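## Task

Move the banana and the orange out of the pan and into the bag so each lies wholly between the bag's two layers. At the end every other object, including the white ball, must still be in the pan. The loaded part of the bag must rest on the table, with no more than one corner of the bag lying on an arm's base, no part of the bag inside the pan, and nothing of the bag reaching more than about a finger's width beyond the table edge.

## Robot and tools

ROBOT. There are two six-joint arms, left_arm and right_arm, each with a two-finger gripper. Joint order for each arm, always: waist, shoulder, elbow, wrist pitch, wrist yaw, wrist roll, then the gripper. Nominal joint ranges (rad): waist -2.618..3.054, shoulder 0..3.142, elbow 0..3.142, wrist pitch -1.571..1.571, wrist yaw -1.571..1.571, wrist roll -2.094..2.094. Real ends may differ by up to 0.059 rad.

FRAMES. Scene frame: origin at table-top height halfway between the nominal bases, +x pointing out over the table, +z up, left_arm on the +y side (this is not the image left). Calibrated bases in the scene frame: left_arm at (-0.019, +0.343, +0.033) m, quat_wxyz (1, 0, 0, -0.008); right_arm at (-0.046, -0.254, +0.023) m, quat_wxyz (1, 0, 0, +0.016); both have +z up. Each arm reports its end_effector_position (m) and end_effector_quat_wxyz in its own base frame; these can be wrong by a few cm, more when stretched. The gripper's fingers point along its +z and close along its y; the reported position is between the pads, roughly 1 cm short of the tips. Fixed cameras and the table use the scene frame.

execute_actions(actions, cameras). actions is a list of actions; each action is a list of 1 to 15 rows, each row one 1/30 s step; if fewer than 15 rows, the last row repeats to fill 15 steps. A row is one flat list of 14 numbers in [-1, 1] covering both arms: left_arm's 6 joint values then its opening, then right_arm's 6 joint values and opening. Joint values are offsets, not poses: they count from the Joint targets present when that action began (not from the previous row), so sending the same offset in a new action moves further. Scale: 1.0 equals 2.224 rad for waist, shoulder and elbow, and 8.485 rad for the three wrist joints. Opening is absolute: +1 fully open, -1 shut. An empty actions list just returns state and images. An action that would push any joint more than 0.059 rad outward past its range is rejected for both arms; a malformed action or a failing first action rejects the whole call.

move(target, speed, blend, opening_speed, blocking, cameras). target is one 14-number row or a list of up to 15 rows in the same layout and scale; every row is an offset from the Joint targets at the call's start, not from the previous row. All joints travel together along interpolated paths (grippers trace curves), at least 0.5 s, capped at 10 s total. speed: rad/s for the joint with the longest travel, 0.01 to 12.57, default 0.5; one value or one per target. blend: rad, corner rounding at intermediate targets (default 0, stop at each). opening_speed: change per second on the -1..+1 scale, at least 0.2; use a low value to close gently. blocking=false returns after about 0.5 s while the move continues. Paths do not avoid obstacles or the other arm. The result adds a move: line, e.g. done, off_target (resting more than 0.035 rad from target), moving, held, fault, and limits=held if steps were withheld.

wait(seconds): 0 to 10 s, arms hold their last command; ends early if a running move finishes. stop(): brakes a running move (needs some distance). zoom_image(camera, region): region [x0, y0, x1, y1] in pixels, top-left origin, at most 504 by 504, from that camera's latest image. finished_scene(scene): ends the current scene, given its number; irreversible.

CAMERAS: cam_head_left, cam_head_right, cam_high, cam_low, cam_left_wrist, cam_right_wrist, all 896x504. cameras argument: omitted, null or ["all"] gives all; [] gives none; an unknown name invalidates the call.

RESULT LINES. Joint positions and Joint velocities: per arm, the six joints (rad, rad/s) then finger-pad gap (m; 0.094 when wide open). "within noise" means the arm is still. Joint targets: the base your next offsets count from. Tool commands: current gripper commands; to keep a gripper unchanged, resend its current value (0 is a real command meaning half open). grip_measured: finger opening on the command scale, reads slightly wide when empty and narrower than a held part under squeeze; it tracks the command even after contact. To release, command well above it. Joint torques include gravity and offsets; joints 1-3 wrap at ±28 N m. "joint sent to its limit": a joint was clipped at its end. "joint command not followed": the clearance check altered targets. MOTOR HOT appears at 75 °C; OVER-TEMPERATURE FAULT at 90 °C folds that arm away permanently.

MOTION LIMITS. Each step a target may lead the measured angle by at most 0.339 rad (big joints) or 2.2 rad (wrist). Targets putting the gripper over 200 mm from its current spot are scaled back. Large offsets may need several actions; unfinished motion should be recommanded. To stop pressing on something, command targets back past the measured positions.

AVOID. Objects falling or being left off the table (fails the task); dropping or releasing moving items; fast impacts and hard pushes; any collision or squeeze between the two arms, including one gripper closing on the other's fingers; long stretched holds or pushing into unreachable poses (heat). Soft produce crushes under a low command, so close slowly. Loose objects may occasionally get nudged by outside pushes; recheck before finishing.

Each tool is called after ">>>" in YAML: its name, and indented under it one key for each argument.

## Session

>>> execute_actions:
  actions: []

>>> zoom_image:
  camera: "cam_head_left"
  region: [200, 160, 600, 400]

Scene clock: 0.00 s.
left_arm: end_effector_position=(+0.3944, +0.0308, +0.0949) grip_measured=+1.000 end_effector_quat_wxyz=(+0.587, -0.050, +0.806, +0.059) | right_arm: end_effector_position=(+0.3969, +0.0123, +0.0815) grip_measured=+1.000 end_effector_quat_wxyz=(+0.550, -0.013, +0.835, -0.014)
Joint positions: left_arm=[0.018 1.567 0.361 0.893 -0.137 -0.006 0.094] | right_arm=[0.058 1.557 0.408 0.741 0.063 -0.014 0.094]
Joint velocities: within noise
Joint torques (N m): no reading
Heat: left arm: 25 °C; right arm: 29 °C.
Joint targets: left_arm=[0.018 1.563 0.365 0.889 -0.137 -0.006] | right_arm=[0.058 1.547 0.419 0.755 0.063 -0.014]
Tool commands: left_gripper/opening=+1.0 right_gripper/opening=+1.0

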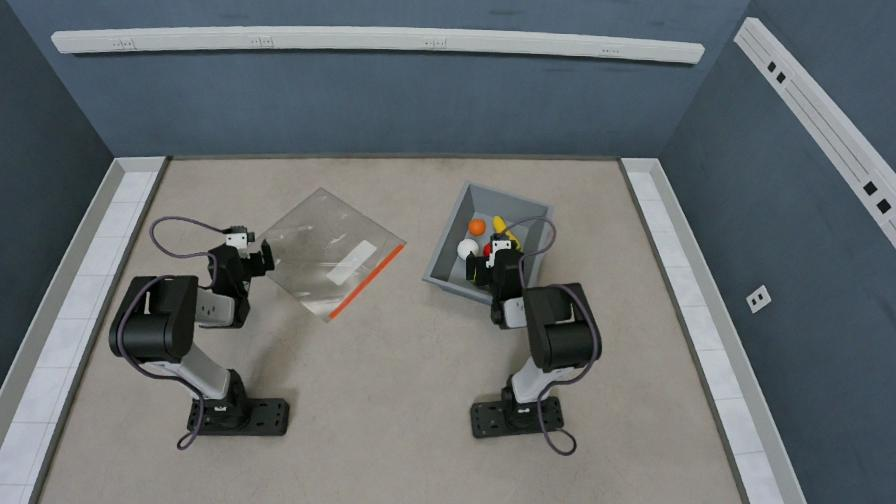

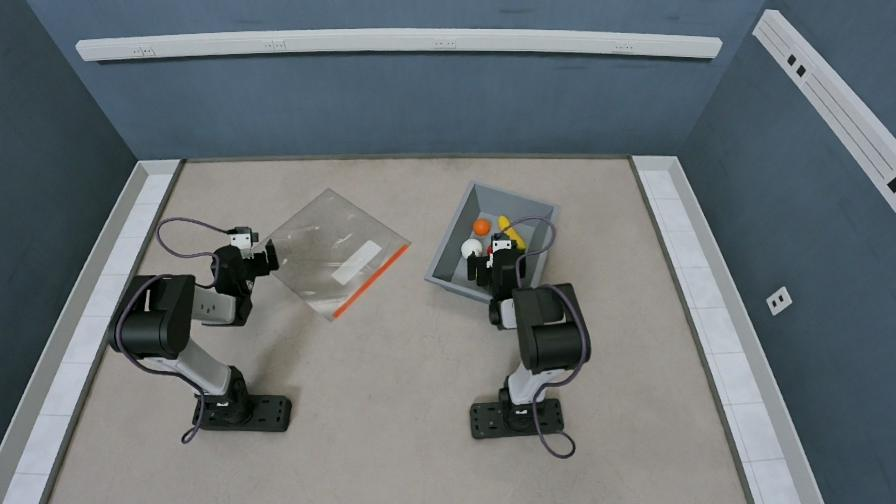

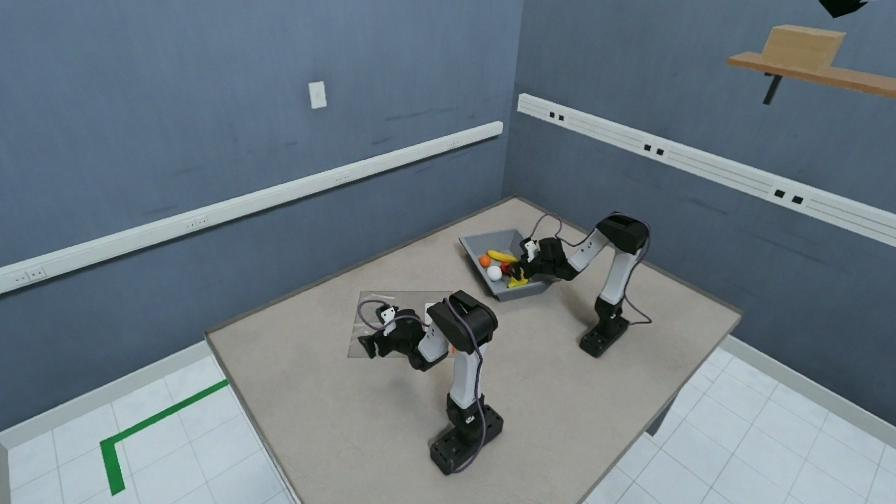

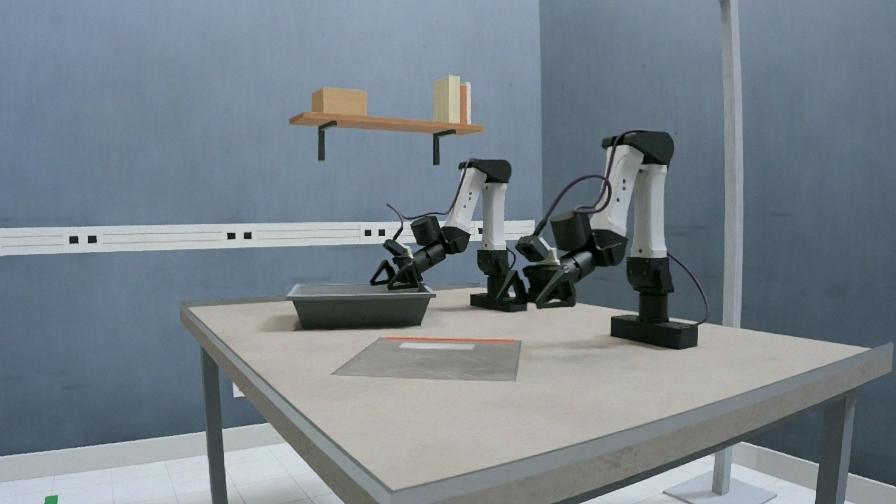

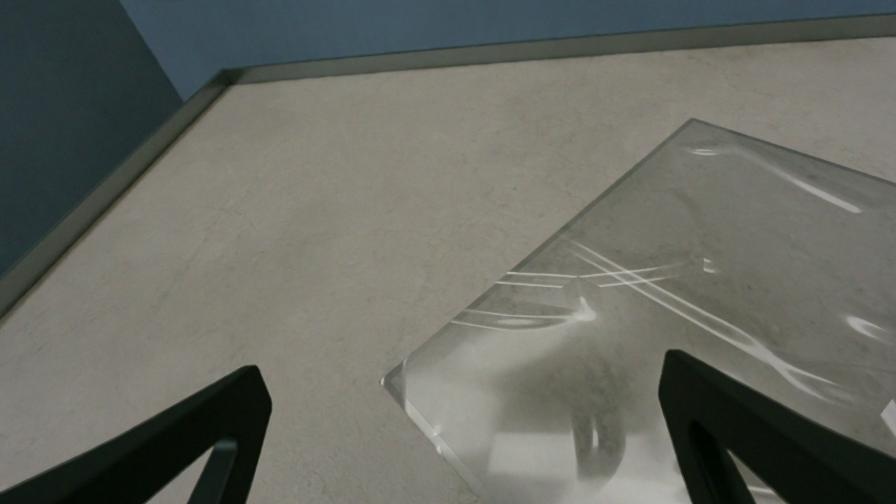

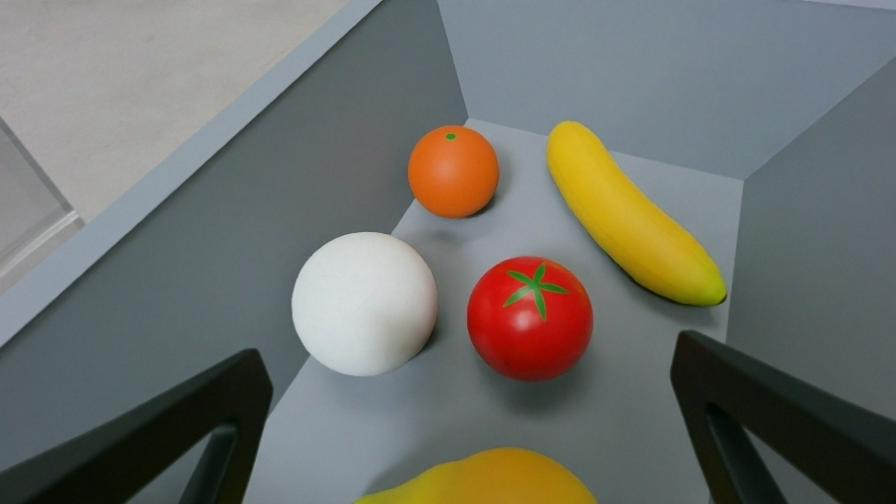

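Scaled by 1.260 from the camera's 896x504 image, which has a finer 1280x720 frame.

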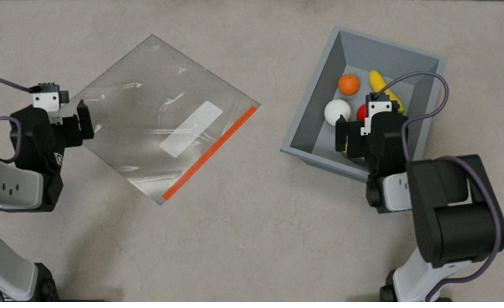

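>>> move:
  target: [-0.2572,0.2972,0.6902,-0.2521,0.0161,0.0147,-0.1,0,0,0,0,0,0,1]
  speed: 1
  cameras: ["cam_head_left","cam_left_wrist","cam_low"]

Scene clock: 3.77 s.
left_arm: end_effector_position=(+0.3663, -0.2244, +0.0597) grip_measured=-0.098 end_effector_quat_wxyz=(+0.006, +0.325, +0.946, +0.006) | right_arm: end_effector_position=(+0.3969, +0.0123, +0.0815) grip_measured=+1.000 end_effector_quat_wxyz=(+0.550, -0.013, +0.835, -0.014)
Joint positions: left_arm=[-0.555 2.203 1.879 -1.238 -0.014 0.107 0.042] | right_arm=[0.058 1.557 0.408 0.741 0.063 -0.014 0.094]
Joint velocities: within noise
Joint torques (N m): left_arm=[0.31 -9.87 9.16 0.29 0.13 0.06] | right_arm=[0.03 -6.11 6.43 2.03 -0.02 0.04]
Heat: left arm: 26 °C; right arm: 29 °C.
Joint targets: left_arm=[-0.554 2.224 1.901 -1.250 0.000 0.118] | right_arm=[0.058 1.547 0.419 0.755 0.063 -0.014]
move: done
Images, in order (width x height): cam_head_left 896x504, cam_low 896x504, cam_left_wrist 896x504.

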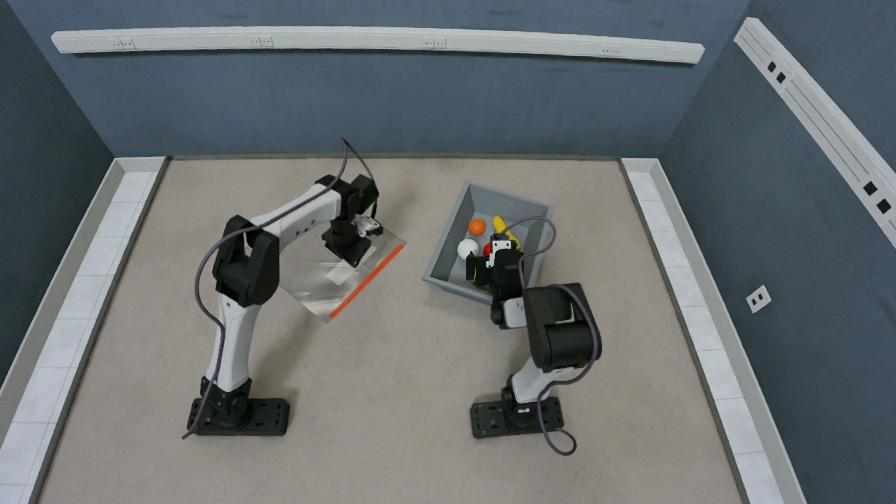

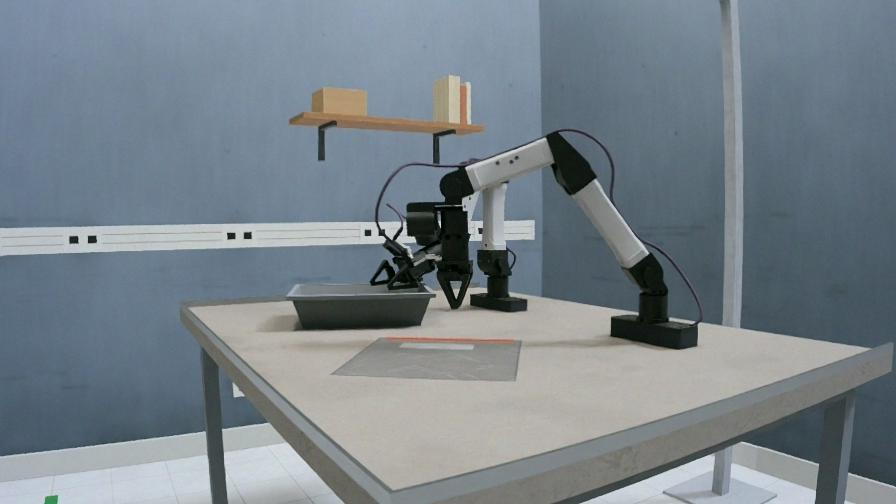

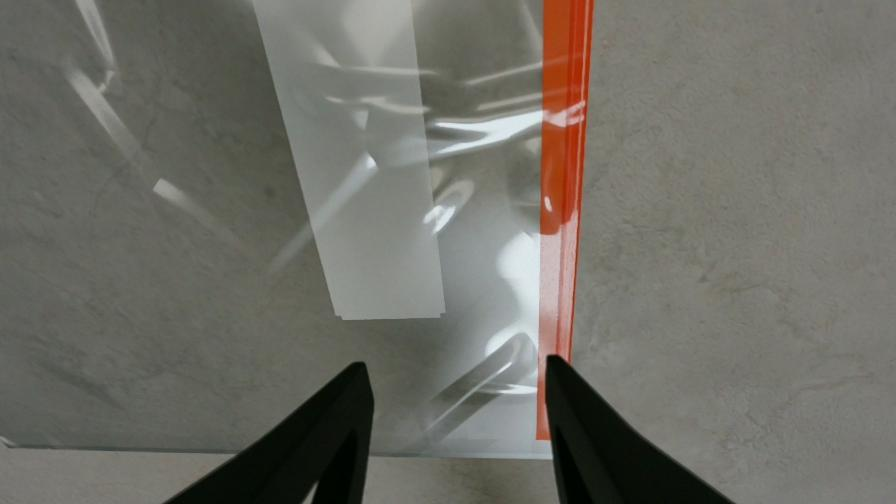

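>>> move:
  target: [0.0094,0,-0.0607,0.0153,0,0.0026,-0.1,0,0,0,0,0,0,1]
  speed: 0.3
  cameras: ["cam_left_wrist"]

Scene clock: 5.33 s.
left_arm: end_effector_position=(+0.3673, -0.2164, +0.0322) grip_measured=-0.098 end_effector_quat_wxyz=(+0.005, +0.327, +0.945, +0.006) | right_arm: end_effector_position=(+0.3969, +0.0123, +0.0815) grip_measured=+1.000 end_effector_quat_wxyz=(+0.550, -0.013, +0.835, -0.014)
Joint positions: left_arm=[-0.538 2.206 1.775 -1.131 -0.014 0.129 0.042] | right_arm=[0.058 1.557 0.408 0.741 0.063 -0.014 0.094]
Joint velocities: within noise
Joint torques (N m): left_arm=[0.65 -10.1 6.02 0.53 0.13 0.06] | right_arm=[0.02 -6.11 6.43 2.03 -0.01 0.04]
Heat: left arm: 26 °C; right arm: 29 °C.
Joint targets: left_arm=[-0.533 2.224 1.766 -1.120 -0.001 0.140] | right_arm=[0.058 1.547 0.419 0.755 0.063 -0.014]
move: done
Images, in order (width x height): cam_left_wrist 896x504.

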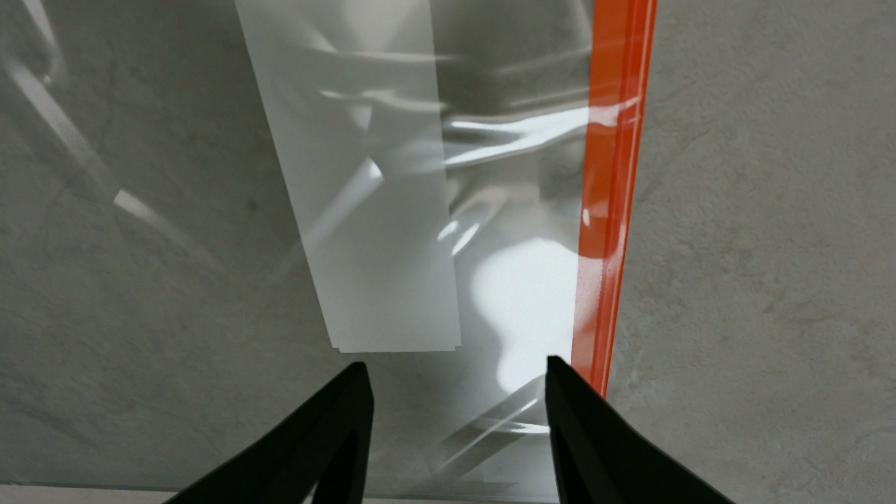

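>>> move:
  target: [0,0.014,-0.1106,0.0335,0,0,-0.1,0,0,0,0,0,0,1]
  speed: 0.1
  cameras: ["cam_left_wrist"]

Scene clock: 8.97 s.
left_arm: end_effector_position=(+0.3596, -0.2114, -0.0176) grip_measured=-0.099 end_effector_quat_wxyz=(+0.019, +0.327, +0.945, +0.001) | right_arm: end_effector_position=(+0.3969, +0.0123, +0.0815) grip_measured=+1.000 end_effector_quat_wxyz=(+0.550, -0.013, +0.835, -0.014)
Joint positions: left_arm=[-0.535 2.202 1.561 -0.892 -0.01 0.132 0.042] | right_arm=[0.058 1.557 0.408 0.741 0.063 -0.014 0.094]
Joint velocities: within noise
Joint torques (N m): left_arm=[0.36 -7.01 2.56 1.13 0.09 0.03] | right_arm=[0.03 -6.08 6.45 2.02 -0.01 0.04]
Heat: left arm: 26 °C; right arm: 29 °C.
Joint targets: left_arm=[-0.533 2.255 1.520 -0.836 -0.001 0.140] | right_arm=[0.058 1.547 0.419 0.755 0.063 -0.014]
move: off_target (left_arm); left_arm: the wrist pitch is farthest, 0.057 rad from its target
Images, in order (width x height): cam_left_wrist 896x504.

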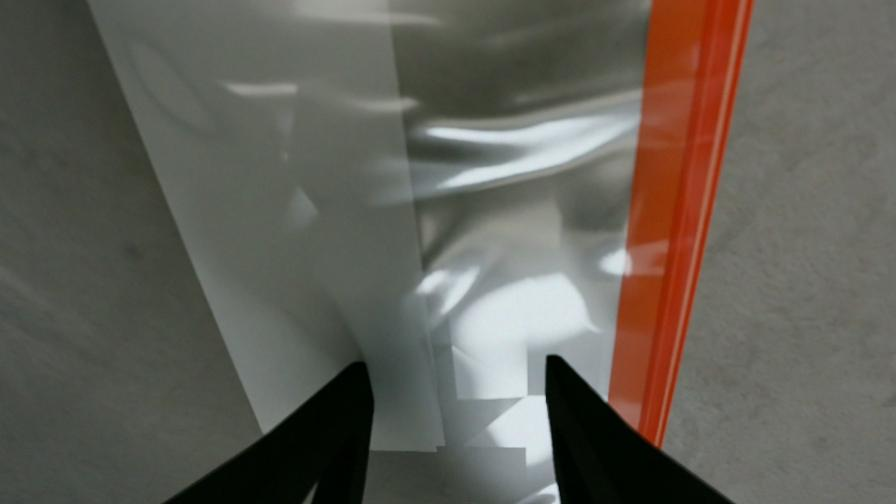

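>>> zoom_image:
  camera: "cam_head_left"
  region: [260, 170, 460, 340]

>>> zoom_image:
  camera: "cam_left_wrist"
  region: [400, 200, 896, 504]

This scene's latest camera images include none from cam_head_left. They are from: cam_left_wrist. cam_head_left's image comes with the result of a call that names it in "cameras".

Scaled by 1.016 from the camera's 896x504 image, which has a finer 1280x720 frame.

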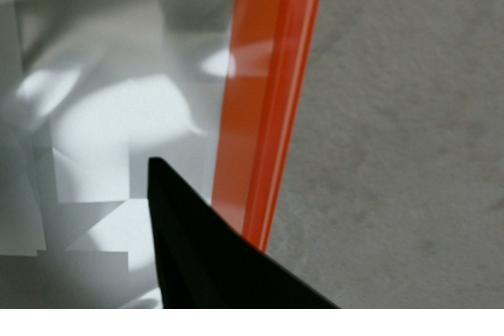

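Just the finger hides it. Proceed to close.

>>> move:
  target: [0,0,0,0,0,0,-1,0,0,0,0,0,0,1]
  opening_speed: 0.35
  cameras: ["cam_left_wrist"]

>>> move:
  target: [0,-0.0202,0.1,-0.0312,0,0,-1,0,0,0,0,0,0,1]
  speed: 0.1
  cameras: ["cam_left_wrist","cam_head_left"]

>>> zoom_image:
  camera: "cam_head_left"
  region: [260, 170, 460, 340]

Scene clock: 12.27 s.
left_arm: end_effector_position=(+0.3597, -0.2159, -0.0178) grip_measured=-0.985 end_effector_quat_wxyz=(+0.022, +0.328, +0.944, -0.011) | right_arm: end_effector_position=(+0.3969, +0.0123, +0.0815) grip_measured=+1.000 end_effector_quat_wxyz=(+0.550, -0.013, +0.835, -0.014)
Joint positions: left_arm=[-0.535 2.202 1.559 -0.881 0.012 0.132 0.001] | right_arm=[0.058 1.557 0.408 0.741 0.063 -0.014 0.094]
Joint velocities: within noise
Joint torques (N m): left_arm=[0.38 -7.06 2.76 1.02 -0.09 0.03] | right_arm=[0.02 -6.08 6.43 2.02 -0.01 0.05]
Heat: left arm: 27 °C; right arm: 30 °C.
Joint targets: left_arm=[-0.533 2.255 1.520 -0.836 0.000 0.140] | right_arm=[0.058 1.547 0.419 0.755 0.063 -0.014]
move: off_target (left_arm); left_arm: the shoulder is farthest, 0.053 rad from its target
Images, in order (width x height): cam_left_wrist 896x504.

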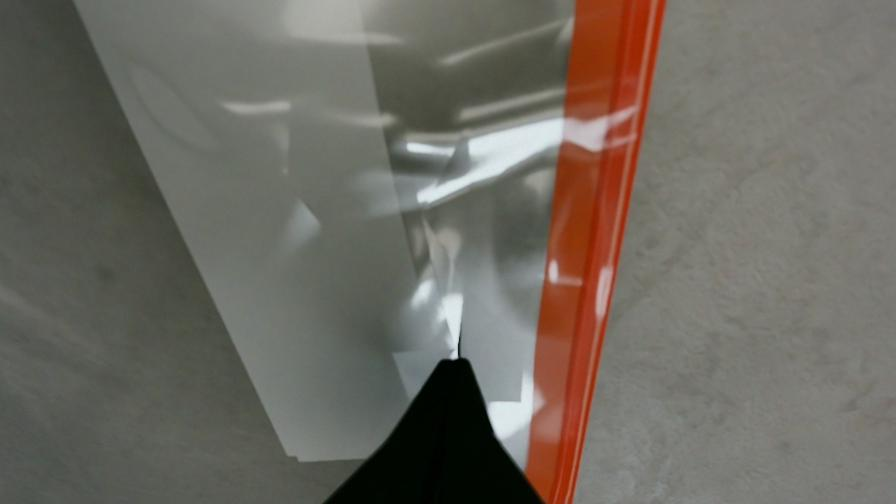

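Scene clock: 15.47 s.
left_arm: end_effector_position=(+0.3602, -0.2162, +0.0156) grip_measured=-0.985 end_effector_quat_wxyz=(-0.007, +0.328, +0.945, -0.005) | right_arm: end_effector_position=(+0.3969, +0.0123, +0.0815) grip_measured=+1.000 end_effector_quat_wxyz=(+0.550, -0.013, +0.835, -0.014)
Joint positions: left_arm=[-0.535 2.215 1.722 -1.089 0.012 0.132 0.001] | right_arm=[0.058 1.557 0.408 0.741 0.063 -0.014 0.094]
Joint velocities: within noise
Joint torques (N m): left_arm=[0.39 -11.82 8.73 0.27 -0.09 0.03] | right_arm=[0.02 -6.05 6.42 2.03 -0.02 0.05]
Heat: left arm: 27 °C; right arm: 30 °C.
Joint targets: left_arm=[-0.533 2.210 1.742 -1.101 0.000 0.140] | right_arm=[0.058 1.547 0.419 0.755 0.063 -0.014]
move: done
Images, in order (width x height): cam_head_left 896x504, cam_left_wrist 896x504.

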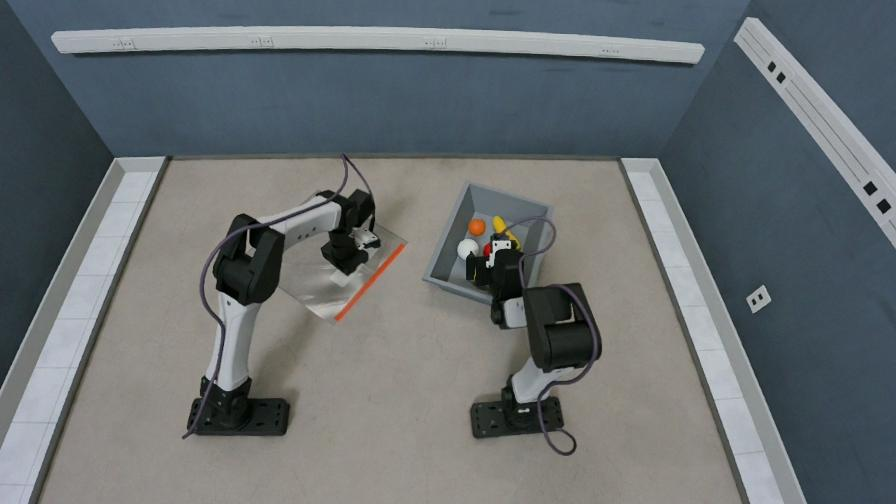

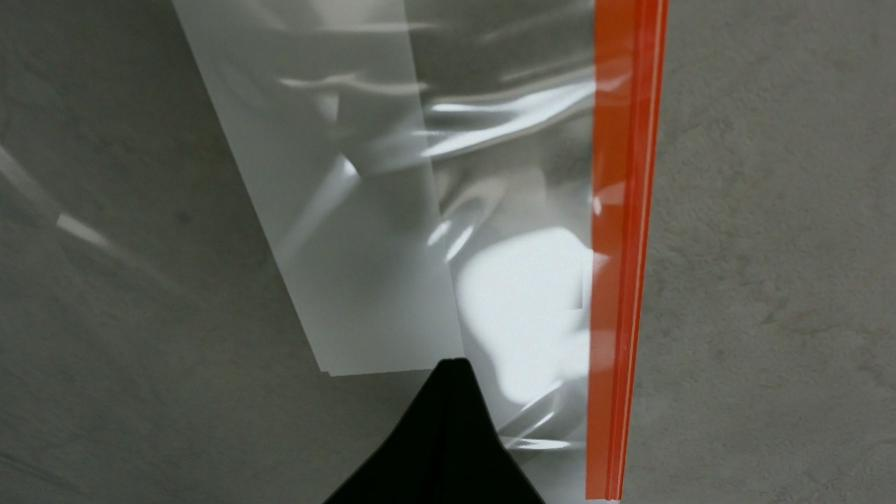

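Scaled by 2.520 from the camera's 896x504 image, which has a finer 1280x720 frame.

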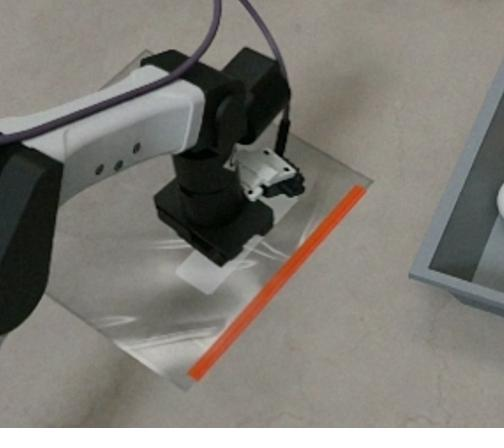

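>>> move:
  target:
    - [-0.0117,0,0,0,0,-0.003,0.1,0,0,0,0,0,0,1]
    - [-0.0117,0.027,-0.1223,0.0389,0,-0.003,0.1,0,0,0,0,0,0,1]
    - [-0.0117,0.027,-0.1223,0.0389,0,-0.003,-1,0,0,0,0,0,0,1]
  speed: 0.12
  opening_speed: 0.35
  cameras: ["cam_left_wrist"]

Scene clock: 25.60 s.
left_arm: end_effector_position=(+0.3593, -0.2266, -0.0181) grip_measured=-0.981 end_effector_quat_wxyz=(+0.044, +0.335, +0.941, -0.017) | right_arm: end_effector_position=(+0.3969, +0.0123, +0.0815) grip_measured=+1.000 end_effector_quat_wxyz=(+0.550, -0.013, +0.835, -0.014)
Joint positions: left_arm=[-0.557 2.182 1.521 -0.816 0.014 0.125 0.001] | right_arm=[0.058 1.557 0.408 0.741 0.063 -0.014 0.094]
Joint velocities: within noise
Joint torques (N m): left_arm=[0.06 -4.18 1.63 1.13 -0.1 -0.14] | right_arm=[0.02 -6.09 6.45 2.02 -0.01 0.04]
Heat: left arm: 28 °C; right arm: 31 °C.
Joint targets: left_arm=[-0.559 2.270 1.470 -0.771 -0.001 0.115] | right_arm=[0.058 1.547 0.419 0.755 0.063 -0.014]
move: off_target (left_arm); target 3's new numbers were sent with left_arm's shoulder 0.088 rad from that target; left_arm: the shoulder is farthest, 0.088 rad from its target
Images, in order (width x height): cam_left_wrist 896x504.

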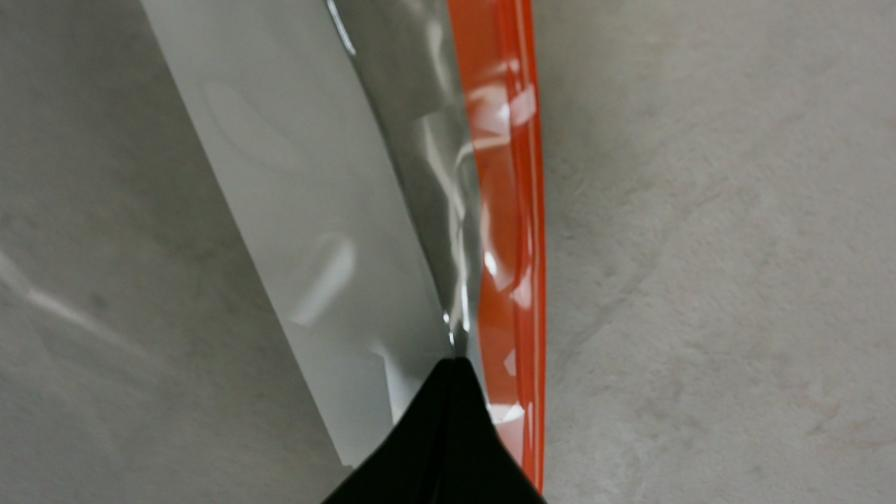

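>>> move:
  target: [0,-0.027,0.1223,-0.0389,0,0,-1,0,0,0,0,0,0,1]
  speed: 0.12

>>> zoom_image:
  camera: "cam_head_left"
  region: [260, 170, 460, 340]

>>> zoom_image:
  camera: "cam_low"
  region: [320, 240, 560, 400]

Scene clock: 29.07 s.
left_arm: end_effector_position=(+0.3555, -0.2242, +0.0158) grip_measured=-0.981 end_effector_quat_wxyz=(-0.006, +0.335, +0.942, -0.006) | right_arm: end_effector_position=(+0.3969, +0.0123, +0.0815) grip_measured=+1.000 end_effector_quat_wxyz=(+0.550, -0.013, +0.835, -0.014)
Joint positions: left_arm=[-0.557 2.215 1.722 -1.088 0.014 0.125 0.001] | right_arm=[0.058 1.557 0.408 0.741 0.063 -0.014 0.094]
Joint velocities: within noise
Joint torques (N m): left_arm=[0.06 -11.77 8.69 0.22 -0.11 -0.15] | right_arm=[0.03 -6.09 6.42 2.03 -0.01 0.04]
Heat: left arm: 29 °C; right arm: 31 °C.
Joint targets: left_arm=[-0.559 2.211 1.742 -1.101 -0.001 0.115] | right_arm=[0.058 1.547 0.419 0.755 0.063 -0.014]
move: done

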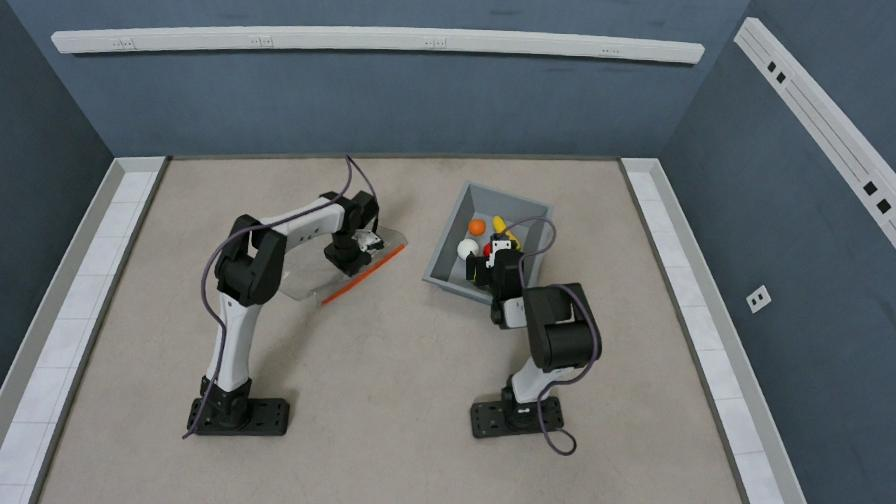

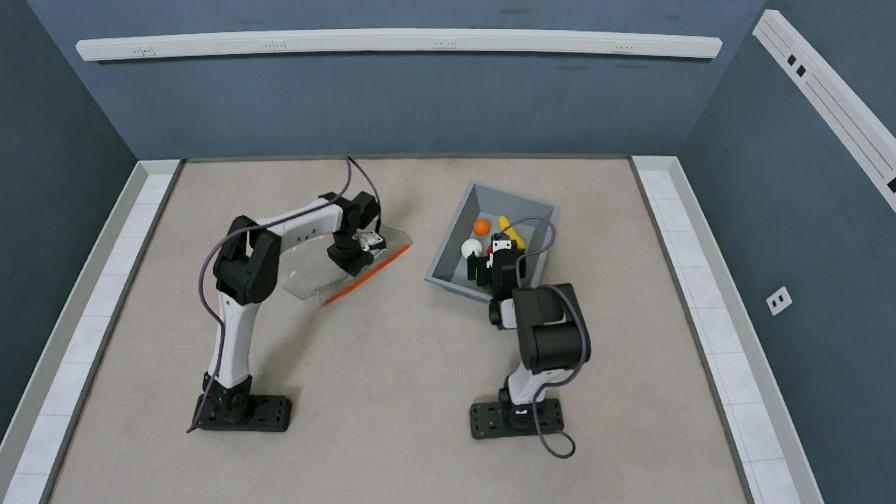

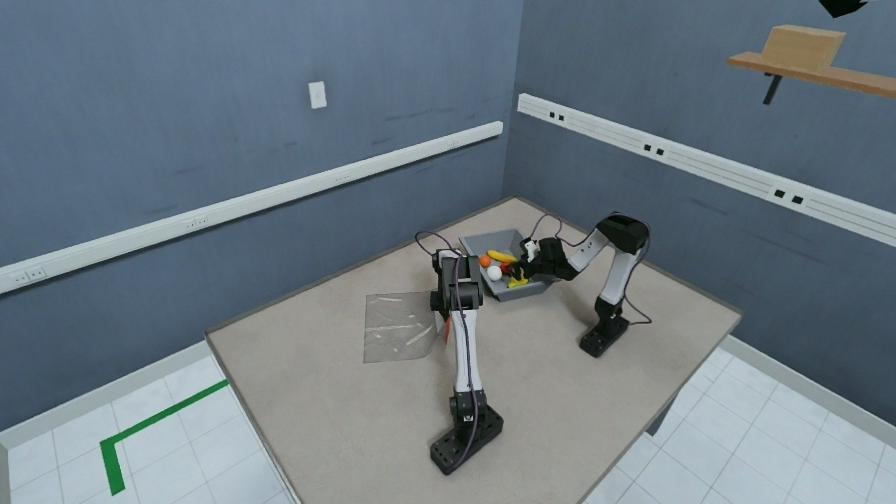

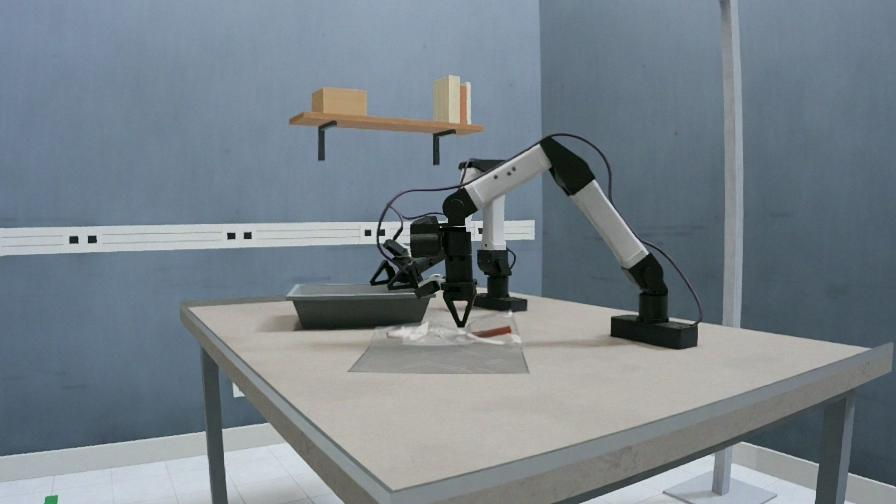

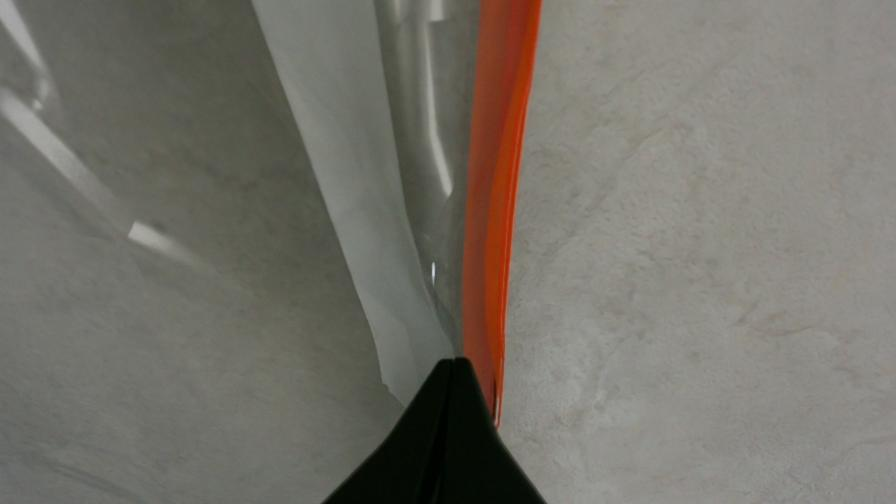

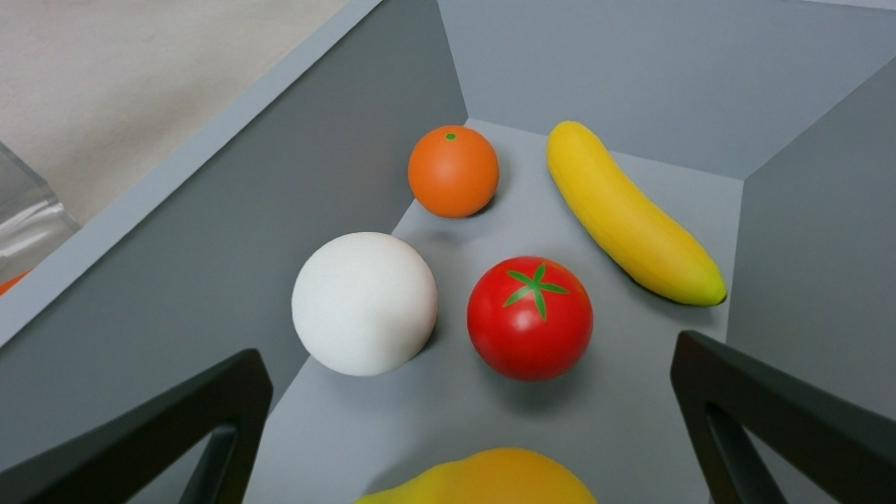

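Scaled by 2.520 from the camera's 896x504 image, which has a finer 1280x720 frame.

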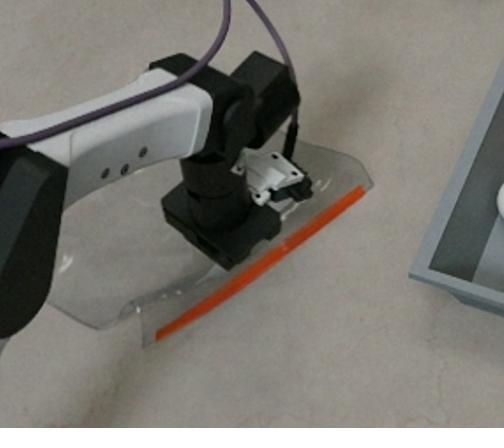

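Scaled by 2.100 from the camera's 896x504 image, which has a finer 1280x720 frame.

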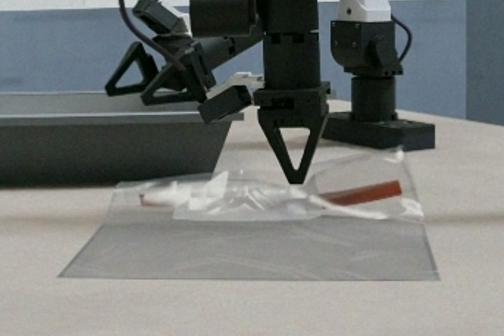

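>>> move:
  target:
    - [0,0.015,-0.085,0.027,0,0,-1,0,0,0,0,0,0,1]
    - [0,0.015,-0.085,0.027,0,0,0,0,0,0,0,0,0,1]
    - [0,0,0.03,-0.009,0,0,0,0,0,0,0,0,0,1]
  speed: 0.15
  opening_speed: 1
  cameras: ["cam_left_wrist","cam_head_left","cam_low"]

>>> zoom_image:
  camera: "cam_head_left"
  region: [260, 170, 460, 340]

>>> zoom_image:
  camera: "cam_low"
  region: [320, 240, 560, 400]

Scene clock: 35.07 s.
left_arm: end_effector_position=(+0.3604, -0.2186, +0.0324) grip_measured=-0.002 end_effector_quat_wxyz=(-0.008, +0.332, +0.943, +0.010) | right_arm: end_effector_position=(+0.3969, +0.0123, +0.0815) grip_measured=+1.000 end_effector_quat_wxyz=(+0.550, -0.013, +0.835, -0.014)
Joint positions: left_arm=[-0.552 2.215 1.789 -1.165 -0.017 0.125 0.047] | right_arm=[0.058 1.557 0.408 0.741 0.063 -0.014 0.094]
Joint velocities: within noise
Joint torques (N m): left_arm=[-0.31 -11.81 8.8 0.21 0.16 -0.14] | right_arm=[0.05 -6.06 6.43 2.02 -0.01 0.04]
Heat: left arm: 30 °C; right arm: 31 °C.
Joint targets: left_arm=[-0.559 2.211 1.809 -1.177 0.000 0.115] | right_arm=[0.058 1.547 0.419 0.755 0.063 -0.014]
move: done; target 2's new numbers were sent with left_arm's wrist pitch 0.043 rad from that target
Images, in order (width x height): cam_head_left 896x504, cam_low 896x504, cam_left_wrist 896x504.

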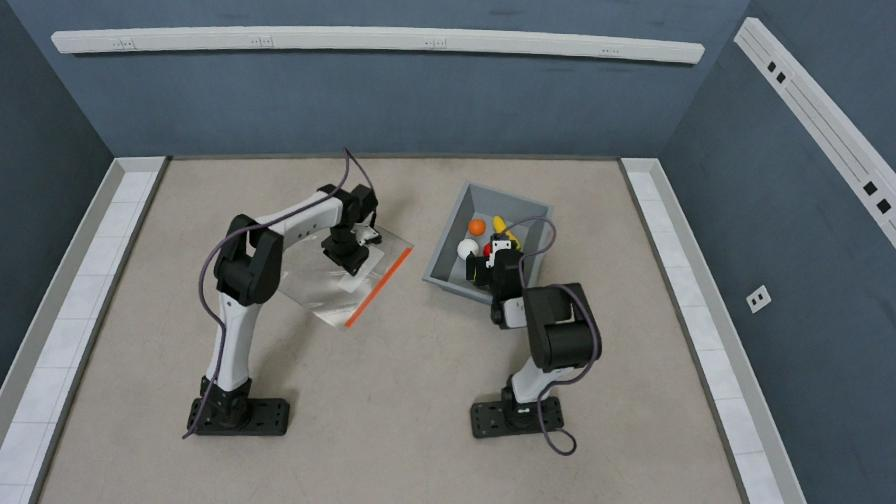

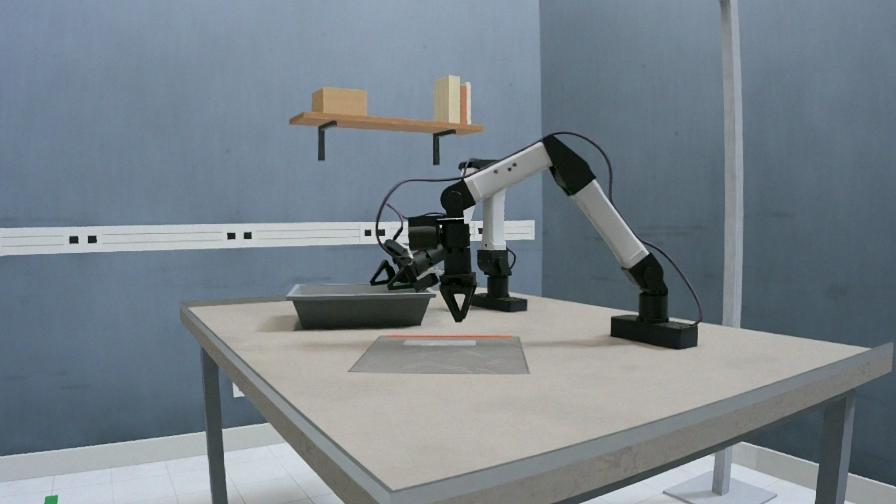

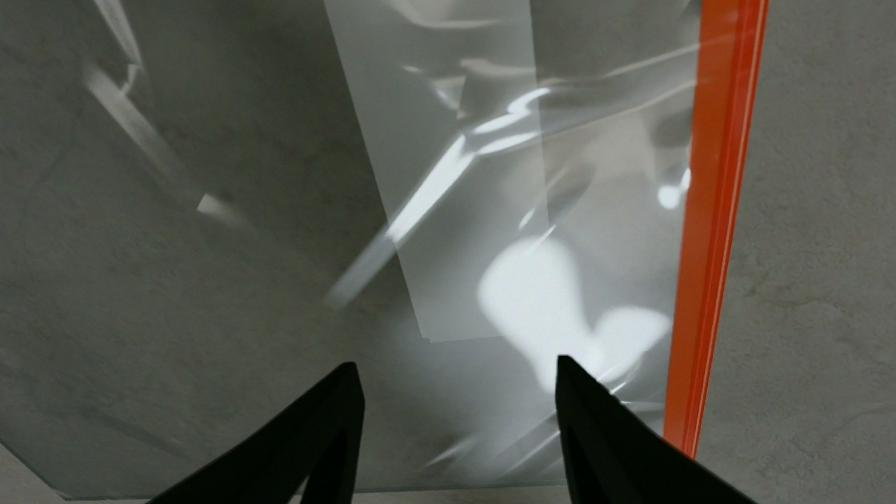

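Scaled by 2.520 from the camera's 896x504 image, which has a finer 1280x720 frame.

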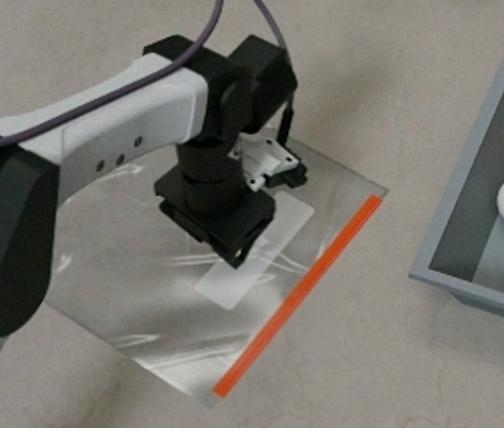

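Scaled by 2.100 from the camera's 896x504 image, which has a finer 1280x720 frame.

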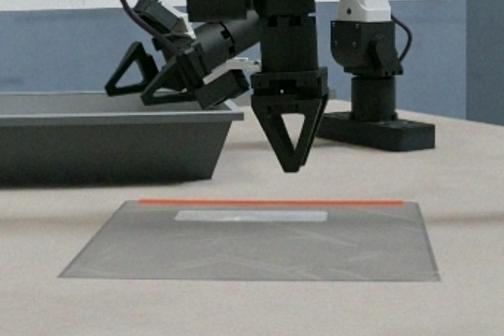

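>>> move:
  target:
    - [-0.0238,0,0,0,0,-0.0062,-0.05,0,0,0,0,0,0,1]
    - [-0.0238,0.022,-0.1281,0.0394,0,-0.0062,-0.05,0,0,0,0,0,0,1]
    - [-0.0238,0.022,-0.1281,0.0394,0,-0.0062,-1,0,0,0,0,0,0,1]
  speed: [0.2,0.15,0.1]
  opening_speed: 0.35
  cameras: ["cam_left_wrist"]

Scene clock: 41.10 s.
left_arm: end_effector_position=(+0.3402, -0.2442, -0.0177) grip_measured=-0.983 end_effector_quat_wxyz=(+0.017, +0.336, +0.942, -0.016) | right_arm: end_effector_position=(+0.3969, +0.0123, +0.0815) grip_measured=+1.000 end_effector_quat_wxyz=(+0.550, -0.013, +0.835, -0.014)
Joint positions: left_arm=[-0.614 2.205 1.564 -0.889 0.021 0.071 0.001] | right_arm=[0.058 1.557 0.408 0.741 0.063 -0.014 0.094]
Joint velocities: within noise
Joint torques (N m): left_arm=[0.35 -6.98 2.66 1.02 -0.17 -0.11] | right_arm=[0.02 -6.08 6.43 2.02 -0.01 0.04]
Heat: left arm: 31 °C; right arm: 31 °C.
Joint targets: left_arm=[-0.612 2.259 1.524 -0.843 -0.001 0.062] | right_arm=[0.058 1.547 0.419 0.755 0.063 -0.014]
move: off_target (left_arm); target 3's new numbers were sent with left_arm's wrist pitch 0.062 rad from that target; left_arm: the shoulder is farthest, 0.055 rad from its target
Images, in order (width x height): cam_left_wrist 896x504.

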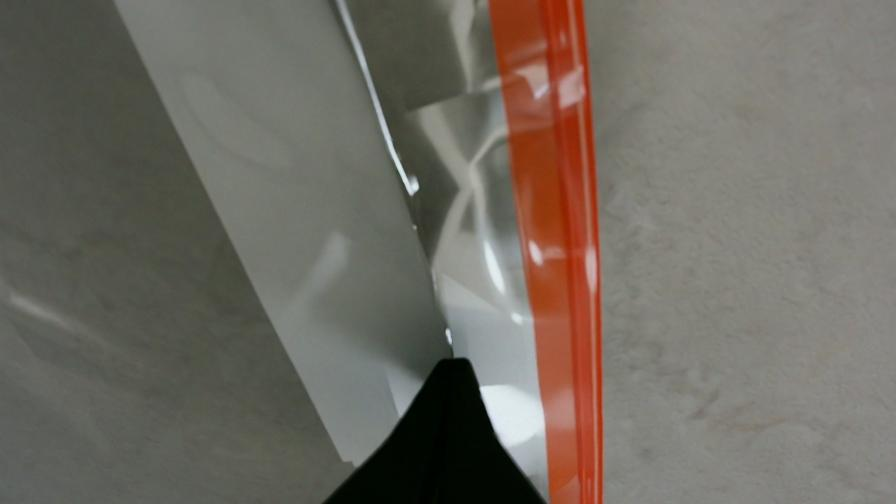

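>>> move:
  target: [0,-0.022,0.1281,-0.0394,0,0,-1,0,0,0,0,0,0,1]
  speed: 0.15
  cameras: ["cam_left_wrist","cam_head_left","cam_low"]

>>> zoom_image:
  camera: "cam_head_left"
  region: [260, 170, 460, 340]

>>> zoom_image:
  camera: "cam_low"
  region: [320, 240, 560, 400]

Scene clock: 44.10 s.
left_arm: end_effector_position=(+0.3426, -0.2448, +0.0299) grip_measured=-0.984 end_effector_quat_wxyz=(-0.014, +0.335, +0.942, -0.004) | right_arm: end_effector_position=(+0.3969, +0.0123, +0.0815) grip_measured=+1.000 end_effector_quat_wxyz=(+0.550, -0.013, +0.835, -0.014)
Joint positions: left_arm=[-0.614 2.221 1.789 -1.165 0.015 0.07 0.001] | right_arm=[0.058 1.557 0.408 0.741 0.063 -0.014 0.094]
Joint velocities: within noise
Joint torques (N m): left_arm=[0.42 -12.38 8.76 0.21 -0.12 -0.12] | right_arm=[0.03 -6.09 6.42 2.03 -0.01 0.04]
Heat: left arm: 31 °C; right arm: 32 °C.
Joint targets: left_arm=[-0.612 2.210 1.809 -1.177 0.000 0.062] | right_arm=[0.058 1.547 0.419 0.755 0.063 -0.014]
move: done
Images, in order (width x height): cam_head_left 896x504, cam_low 896x504, cam_left_wrist 896x504.

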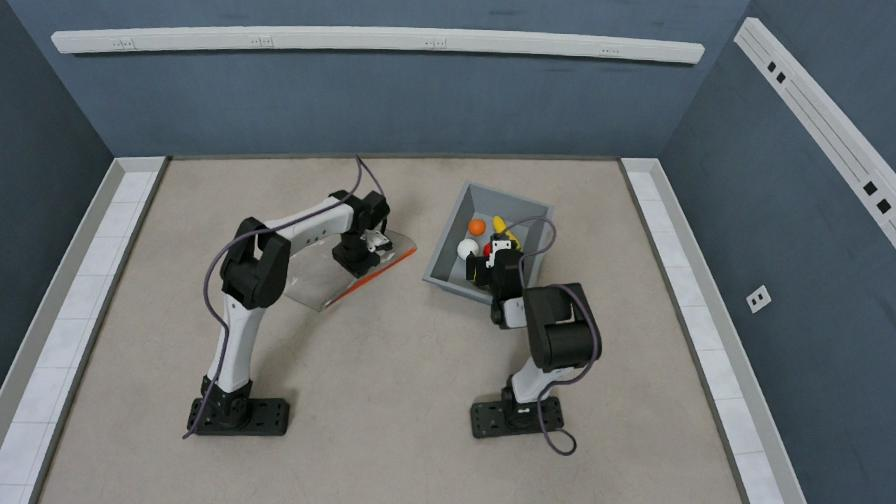

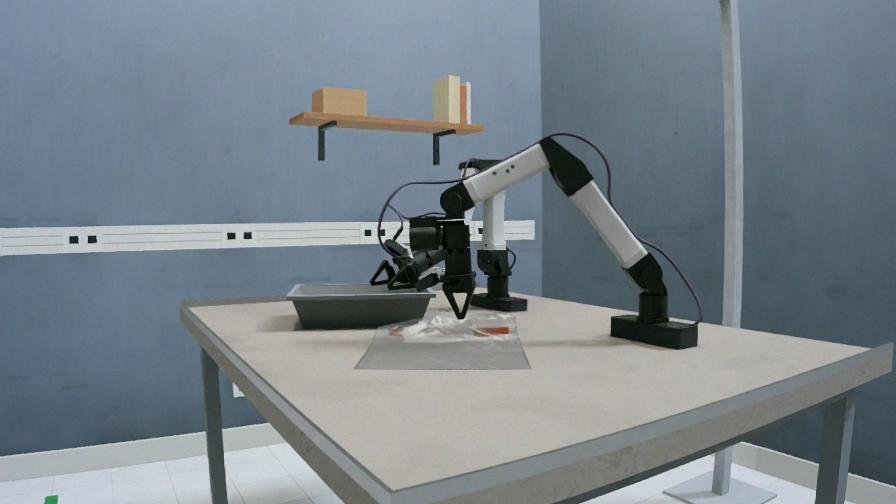

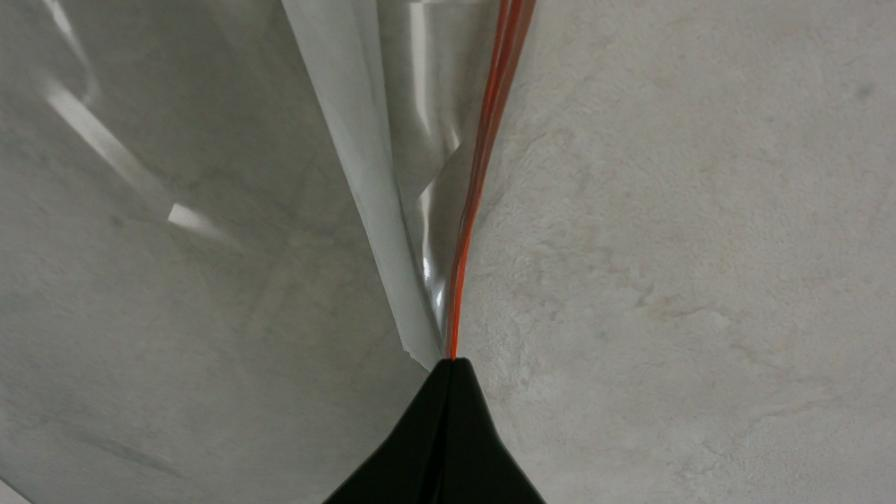

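Scaled by 2.520 from the camera's 896x504 image, which has a finer 1280x720 frame.

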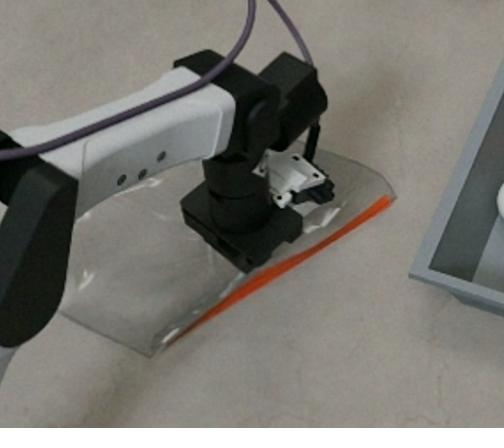

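Scaled by 2.100 from the camera's 896x504 image, which has a finer 1280x720 frame.

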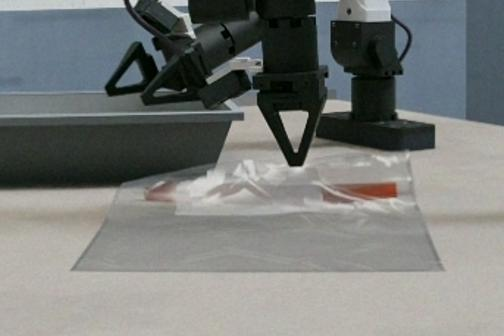

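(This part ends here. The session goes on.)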